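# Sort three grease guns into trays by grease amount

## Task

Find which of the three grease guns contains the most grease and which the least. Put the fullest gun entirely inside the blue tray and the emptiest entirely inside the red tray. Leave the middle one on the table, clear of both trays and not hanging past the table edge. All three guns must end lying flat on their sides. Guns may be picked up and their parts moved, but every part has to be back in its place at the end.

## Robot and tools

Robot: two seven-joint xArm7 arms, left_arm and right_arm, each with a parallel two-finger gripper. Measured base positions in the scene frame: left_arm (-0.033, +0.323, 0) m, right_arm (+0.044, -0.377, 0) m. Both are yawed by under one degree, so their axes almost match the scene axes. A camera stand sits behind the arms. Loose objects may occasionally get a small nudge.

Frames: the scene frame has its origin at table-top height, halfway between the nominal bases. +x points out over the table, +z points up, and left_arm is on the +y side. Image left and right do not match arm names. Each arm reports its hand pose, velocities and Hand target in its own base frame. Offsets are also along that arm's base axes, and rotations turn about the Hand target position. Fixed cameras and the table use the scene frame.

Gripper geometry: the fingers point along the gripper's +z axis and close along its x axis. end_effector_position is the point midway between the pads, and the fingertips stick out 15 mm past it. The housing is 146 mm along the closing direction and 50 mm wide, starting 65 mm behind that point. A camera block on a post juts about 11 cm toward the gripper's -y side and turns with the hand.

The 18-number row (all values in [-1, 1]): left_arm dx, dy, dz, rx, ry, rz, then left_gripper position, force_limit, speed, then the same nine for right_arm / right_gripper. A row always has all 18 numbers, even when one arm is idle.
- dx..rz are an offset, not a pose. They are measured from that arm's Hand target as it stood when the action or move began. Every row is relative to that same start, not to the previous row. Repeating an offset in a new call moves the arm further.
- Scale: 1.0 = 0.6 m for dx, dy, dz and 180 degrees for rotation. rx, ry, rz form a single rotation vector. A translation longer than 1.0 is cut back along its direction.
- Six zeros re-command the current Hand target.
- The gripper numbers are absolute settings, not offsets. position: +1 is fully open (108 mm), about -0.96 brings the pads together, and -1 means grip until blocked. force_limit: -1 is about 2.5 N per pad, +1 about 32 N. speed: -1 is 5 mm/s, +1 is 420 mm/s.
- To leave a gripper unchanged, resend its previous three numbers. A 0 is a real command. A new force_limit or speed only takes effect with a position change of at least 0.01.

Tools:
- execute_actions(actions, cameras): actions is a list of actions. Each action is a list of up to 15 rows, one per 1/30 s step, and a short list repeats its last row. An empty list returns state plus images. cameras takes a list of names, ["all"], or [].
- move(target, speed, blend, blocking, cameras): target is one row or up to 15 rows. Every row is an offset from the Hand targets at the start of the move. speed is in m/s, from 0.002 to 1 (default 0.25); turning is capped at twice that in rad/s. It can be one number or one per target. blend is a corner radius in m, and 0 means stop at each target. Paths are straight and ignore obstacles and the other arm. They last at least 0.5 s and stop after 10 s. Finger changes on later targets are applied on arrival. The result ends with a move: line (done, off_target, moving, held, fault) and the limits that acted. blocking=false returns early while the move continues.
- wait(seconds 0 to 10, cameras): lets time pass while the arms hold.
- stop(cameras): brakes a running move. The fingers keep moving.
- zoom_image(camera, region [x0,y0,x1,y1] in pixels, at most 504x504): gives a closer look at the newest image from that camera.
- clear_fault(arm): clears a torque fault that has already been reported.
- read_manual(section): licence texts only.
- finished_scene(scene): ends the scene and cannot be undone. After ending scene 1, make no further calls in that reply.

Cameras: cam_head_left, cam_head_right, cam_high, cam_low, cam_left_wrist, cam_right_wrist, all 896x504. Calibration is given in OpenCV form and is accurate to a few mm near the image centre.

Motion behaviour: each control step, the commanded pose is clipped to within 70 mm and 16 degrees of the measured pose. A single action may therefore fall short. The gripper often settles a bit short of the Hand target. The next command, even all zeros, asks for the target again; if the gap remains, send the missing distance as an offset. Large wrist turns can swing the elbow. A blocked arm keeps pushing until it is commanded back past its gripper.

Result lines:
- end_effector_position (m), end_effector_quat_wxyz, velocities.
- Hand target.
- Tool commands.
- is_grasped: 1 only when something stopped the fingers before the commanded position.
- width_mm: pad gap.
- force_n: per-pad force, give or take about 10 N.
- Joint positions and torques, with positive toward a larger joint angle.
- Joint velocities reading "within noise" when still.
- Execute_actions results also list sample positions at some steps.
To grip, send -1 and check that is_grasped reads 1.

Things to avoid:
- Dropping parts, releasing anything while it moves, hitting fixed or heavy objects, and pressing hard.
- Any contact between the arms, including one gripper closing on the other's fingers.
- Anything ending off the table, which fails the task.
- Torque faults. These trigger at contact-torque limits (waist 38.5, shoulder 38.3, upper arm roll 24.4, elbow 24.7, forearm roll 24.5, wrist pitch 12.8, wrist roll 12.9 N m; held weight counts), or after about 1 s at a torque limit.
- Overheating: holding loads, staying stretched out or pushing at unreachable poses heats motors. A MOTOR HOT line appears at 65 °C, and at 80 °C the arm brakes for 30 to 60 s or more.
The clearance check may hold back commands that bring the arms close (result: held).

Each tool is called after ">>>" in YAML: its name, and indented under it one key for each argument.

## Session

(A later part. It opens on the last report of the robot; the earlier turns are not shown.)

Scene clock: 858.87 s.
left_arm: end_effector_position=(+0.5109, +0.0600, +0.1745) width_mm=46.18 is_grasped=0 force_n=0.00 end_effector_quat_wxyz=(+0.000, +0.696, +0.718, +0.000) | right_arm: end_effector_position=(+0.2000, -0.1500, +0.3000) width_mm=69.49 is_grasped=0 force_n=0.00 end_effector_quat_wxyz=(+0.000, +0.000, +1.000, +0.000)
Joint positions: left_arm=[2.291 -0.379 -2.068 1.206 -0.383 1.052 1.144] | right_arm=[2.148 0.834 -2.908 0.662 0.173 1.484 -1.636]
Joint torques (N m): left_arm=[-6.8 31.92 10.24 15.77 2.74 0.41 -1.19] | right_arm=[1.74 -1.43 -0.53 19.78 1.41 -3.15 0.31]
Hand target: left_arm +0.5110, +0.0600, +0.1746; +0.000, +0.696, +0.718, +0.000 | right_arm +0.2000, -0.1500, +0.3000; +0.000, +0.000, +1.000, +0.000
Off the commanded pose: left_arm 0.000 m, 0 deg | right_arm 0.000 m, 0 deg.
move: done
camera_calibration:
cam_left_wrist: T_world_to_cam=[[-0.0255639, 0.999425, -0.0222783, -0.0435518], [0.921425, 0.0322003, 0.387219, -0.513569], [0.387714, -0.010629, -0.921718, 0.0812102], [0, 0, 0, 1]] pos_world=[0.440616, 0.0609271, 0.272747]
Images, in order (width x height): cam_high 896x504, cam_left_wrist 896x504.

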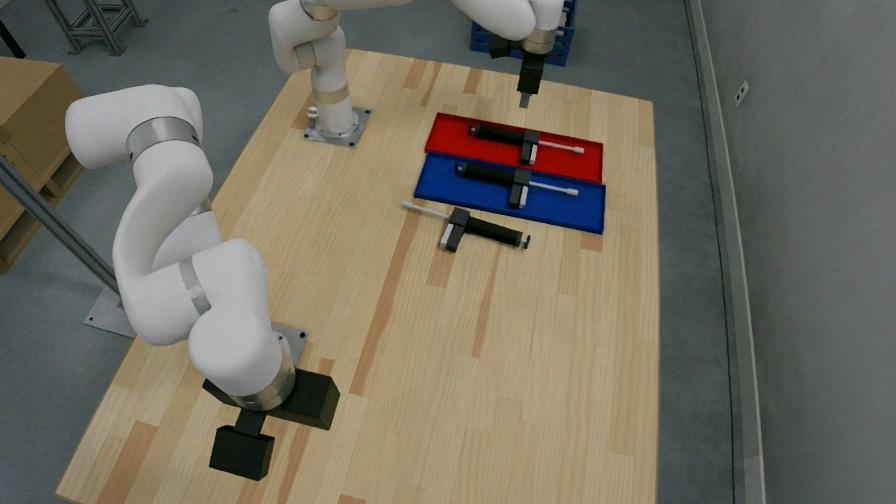

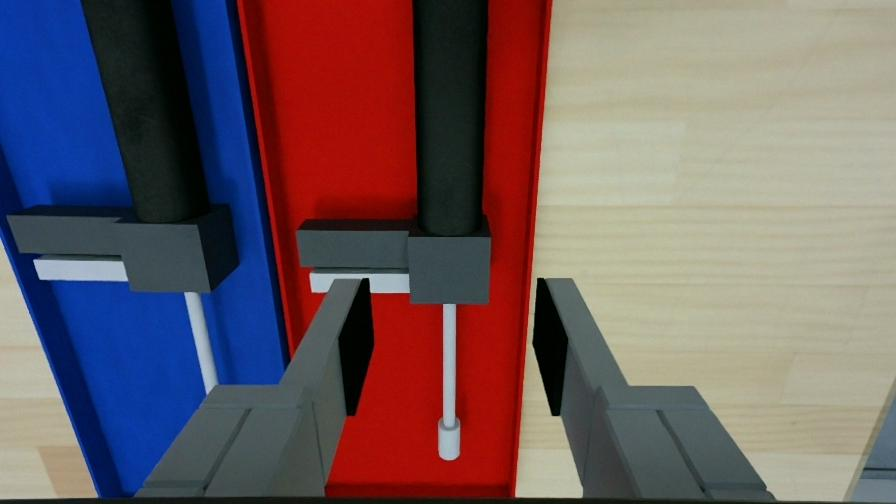

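>>> move:
  target: [-0.1517, -0.3, 0.2, 0, 0, 0, -0.125, 1.0, -0.6, 0, 0, 0, 0, 0, 0, 0.3, 1.0, -0.4]
  speed: 0.4
  cameras: ["cam_left_wrist"]

>>> zoom_image:
  camera: "cam_left_wrist"
  region: [200, 0, 650, 400]

Scene clock: 892.10 s.
left_arm: end_effector_position=(+0.4199, -0.1200, +0.2945) width_mm=46.18 is_grasped=0 force_n=0.00 end_effector_quat_wxyz=(+0.000, +0.696, +0.718, +0.000) | right_arm: end_effector_position=(+0.2000, -0.1500, +0.3000) width_mm=69.49 is_grasped=0 force_n=0.00 end_effector_quat_wxyz=(+0.000, +0.000, +1.000, +0.000)
Joint positions: left_arm=[1.841 0.25 -2.222 1.148 0.206 1.307 0.305] | right_arm=[2.148 0.834 -2.908 0.662 0.173 1.484 -1.636]
Joint torques (N m): left_arm=[2.68 17.79 -6.55 10.09 2.92 -2.97 -1.2] | right_arm=[1.52 -1.41 -0.28 19.73 1.49 -3.1 0.31]
Hand target: left_arm +0.4200, -0.1200, +0.2946; +0.000, +0.696, +0.718, +0.000 | right_arm +0.2000, -0.1500, +0.3000; +0.000, +0.000, +1.000, +0.000
Off the commanded pose: left_arm 0.000 m, 0 deg | right_arm 0.000 m, 0 deg.
move: done
camera_calibration:
cam_left_wrist: T_world_to_cam=[[-0.0256423, 0.999427, -0.0220945, 0.136649], [0.921423, 0.0322014, 0.387225, -0.47043], [0.387715, -0.010429, -0.92172, 0.225302], [0, 0, 0, 1]] pos_world=[0.349616, -0.119072, 0.392847]
Images, in order (width x height): cam_left_wrist 896x504.

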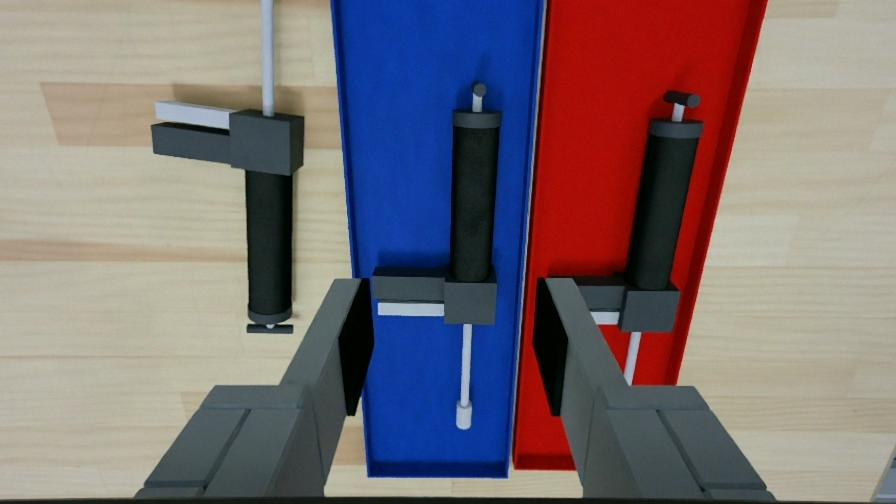

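Scaled by 1.120 from the camera's 896x504 image, which has a finer 1280x720 frame.

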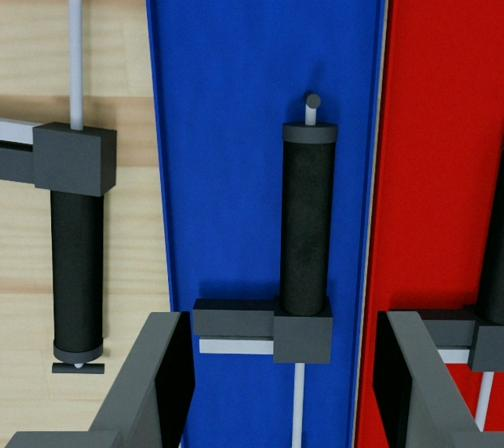

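>>> finished_scene:
  scene: 2

The scene is finished: the task was done.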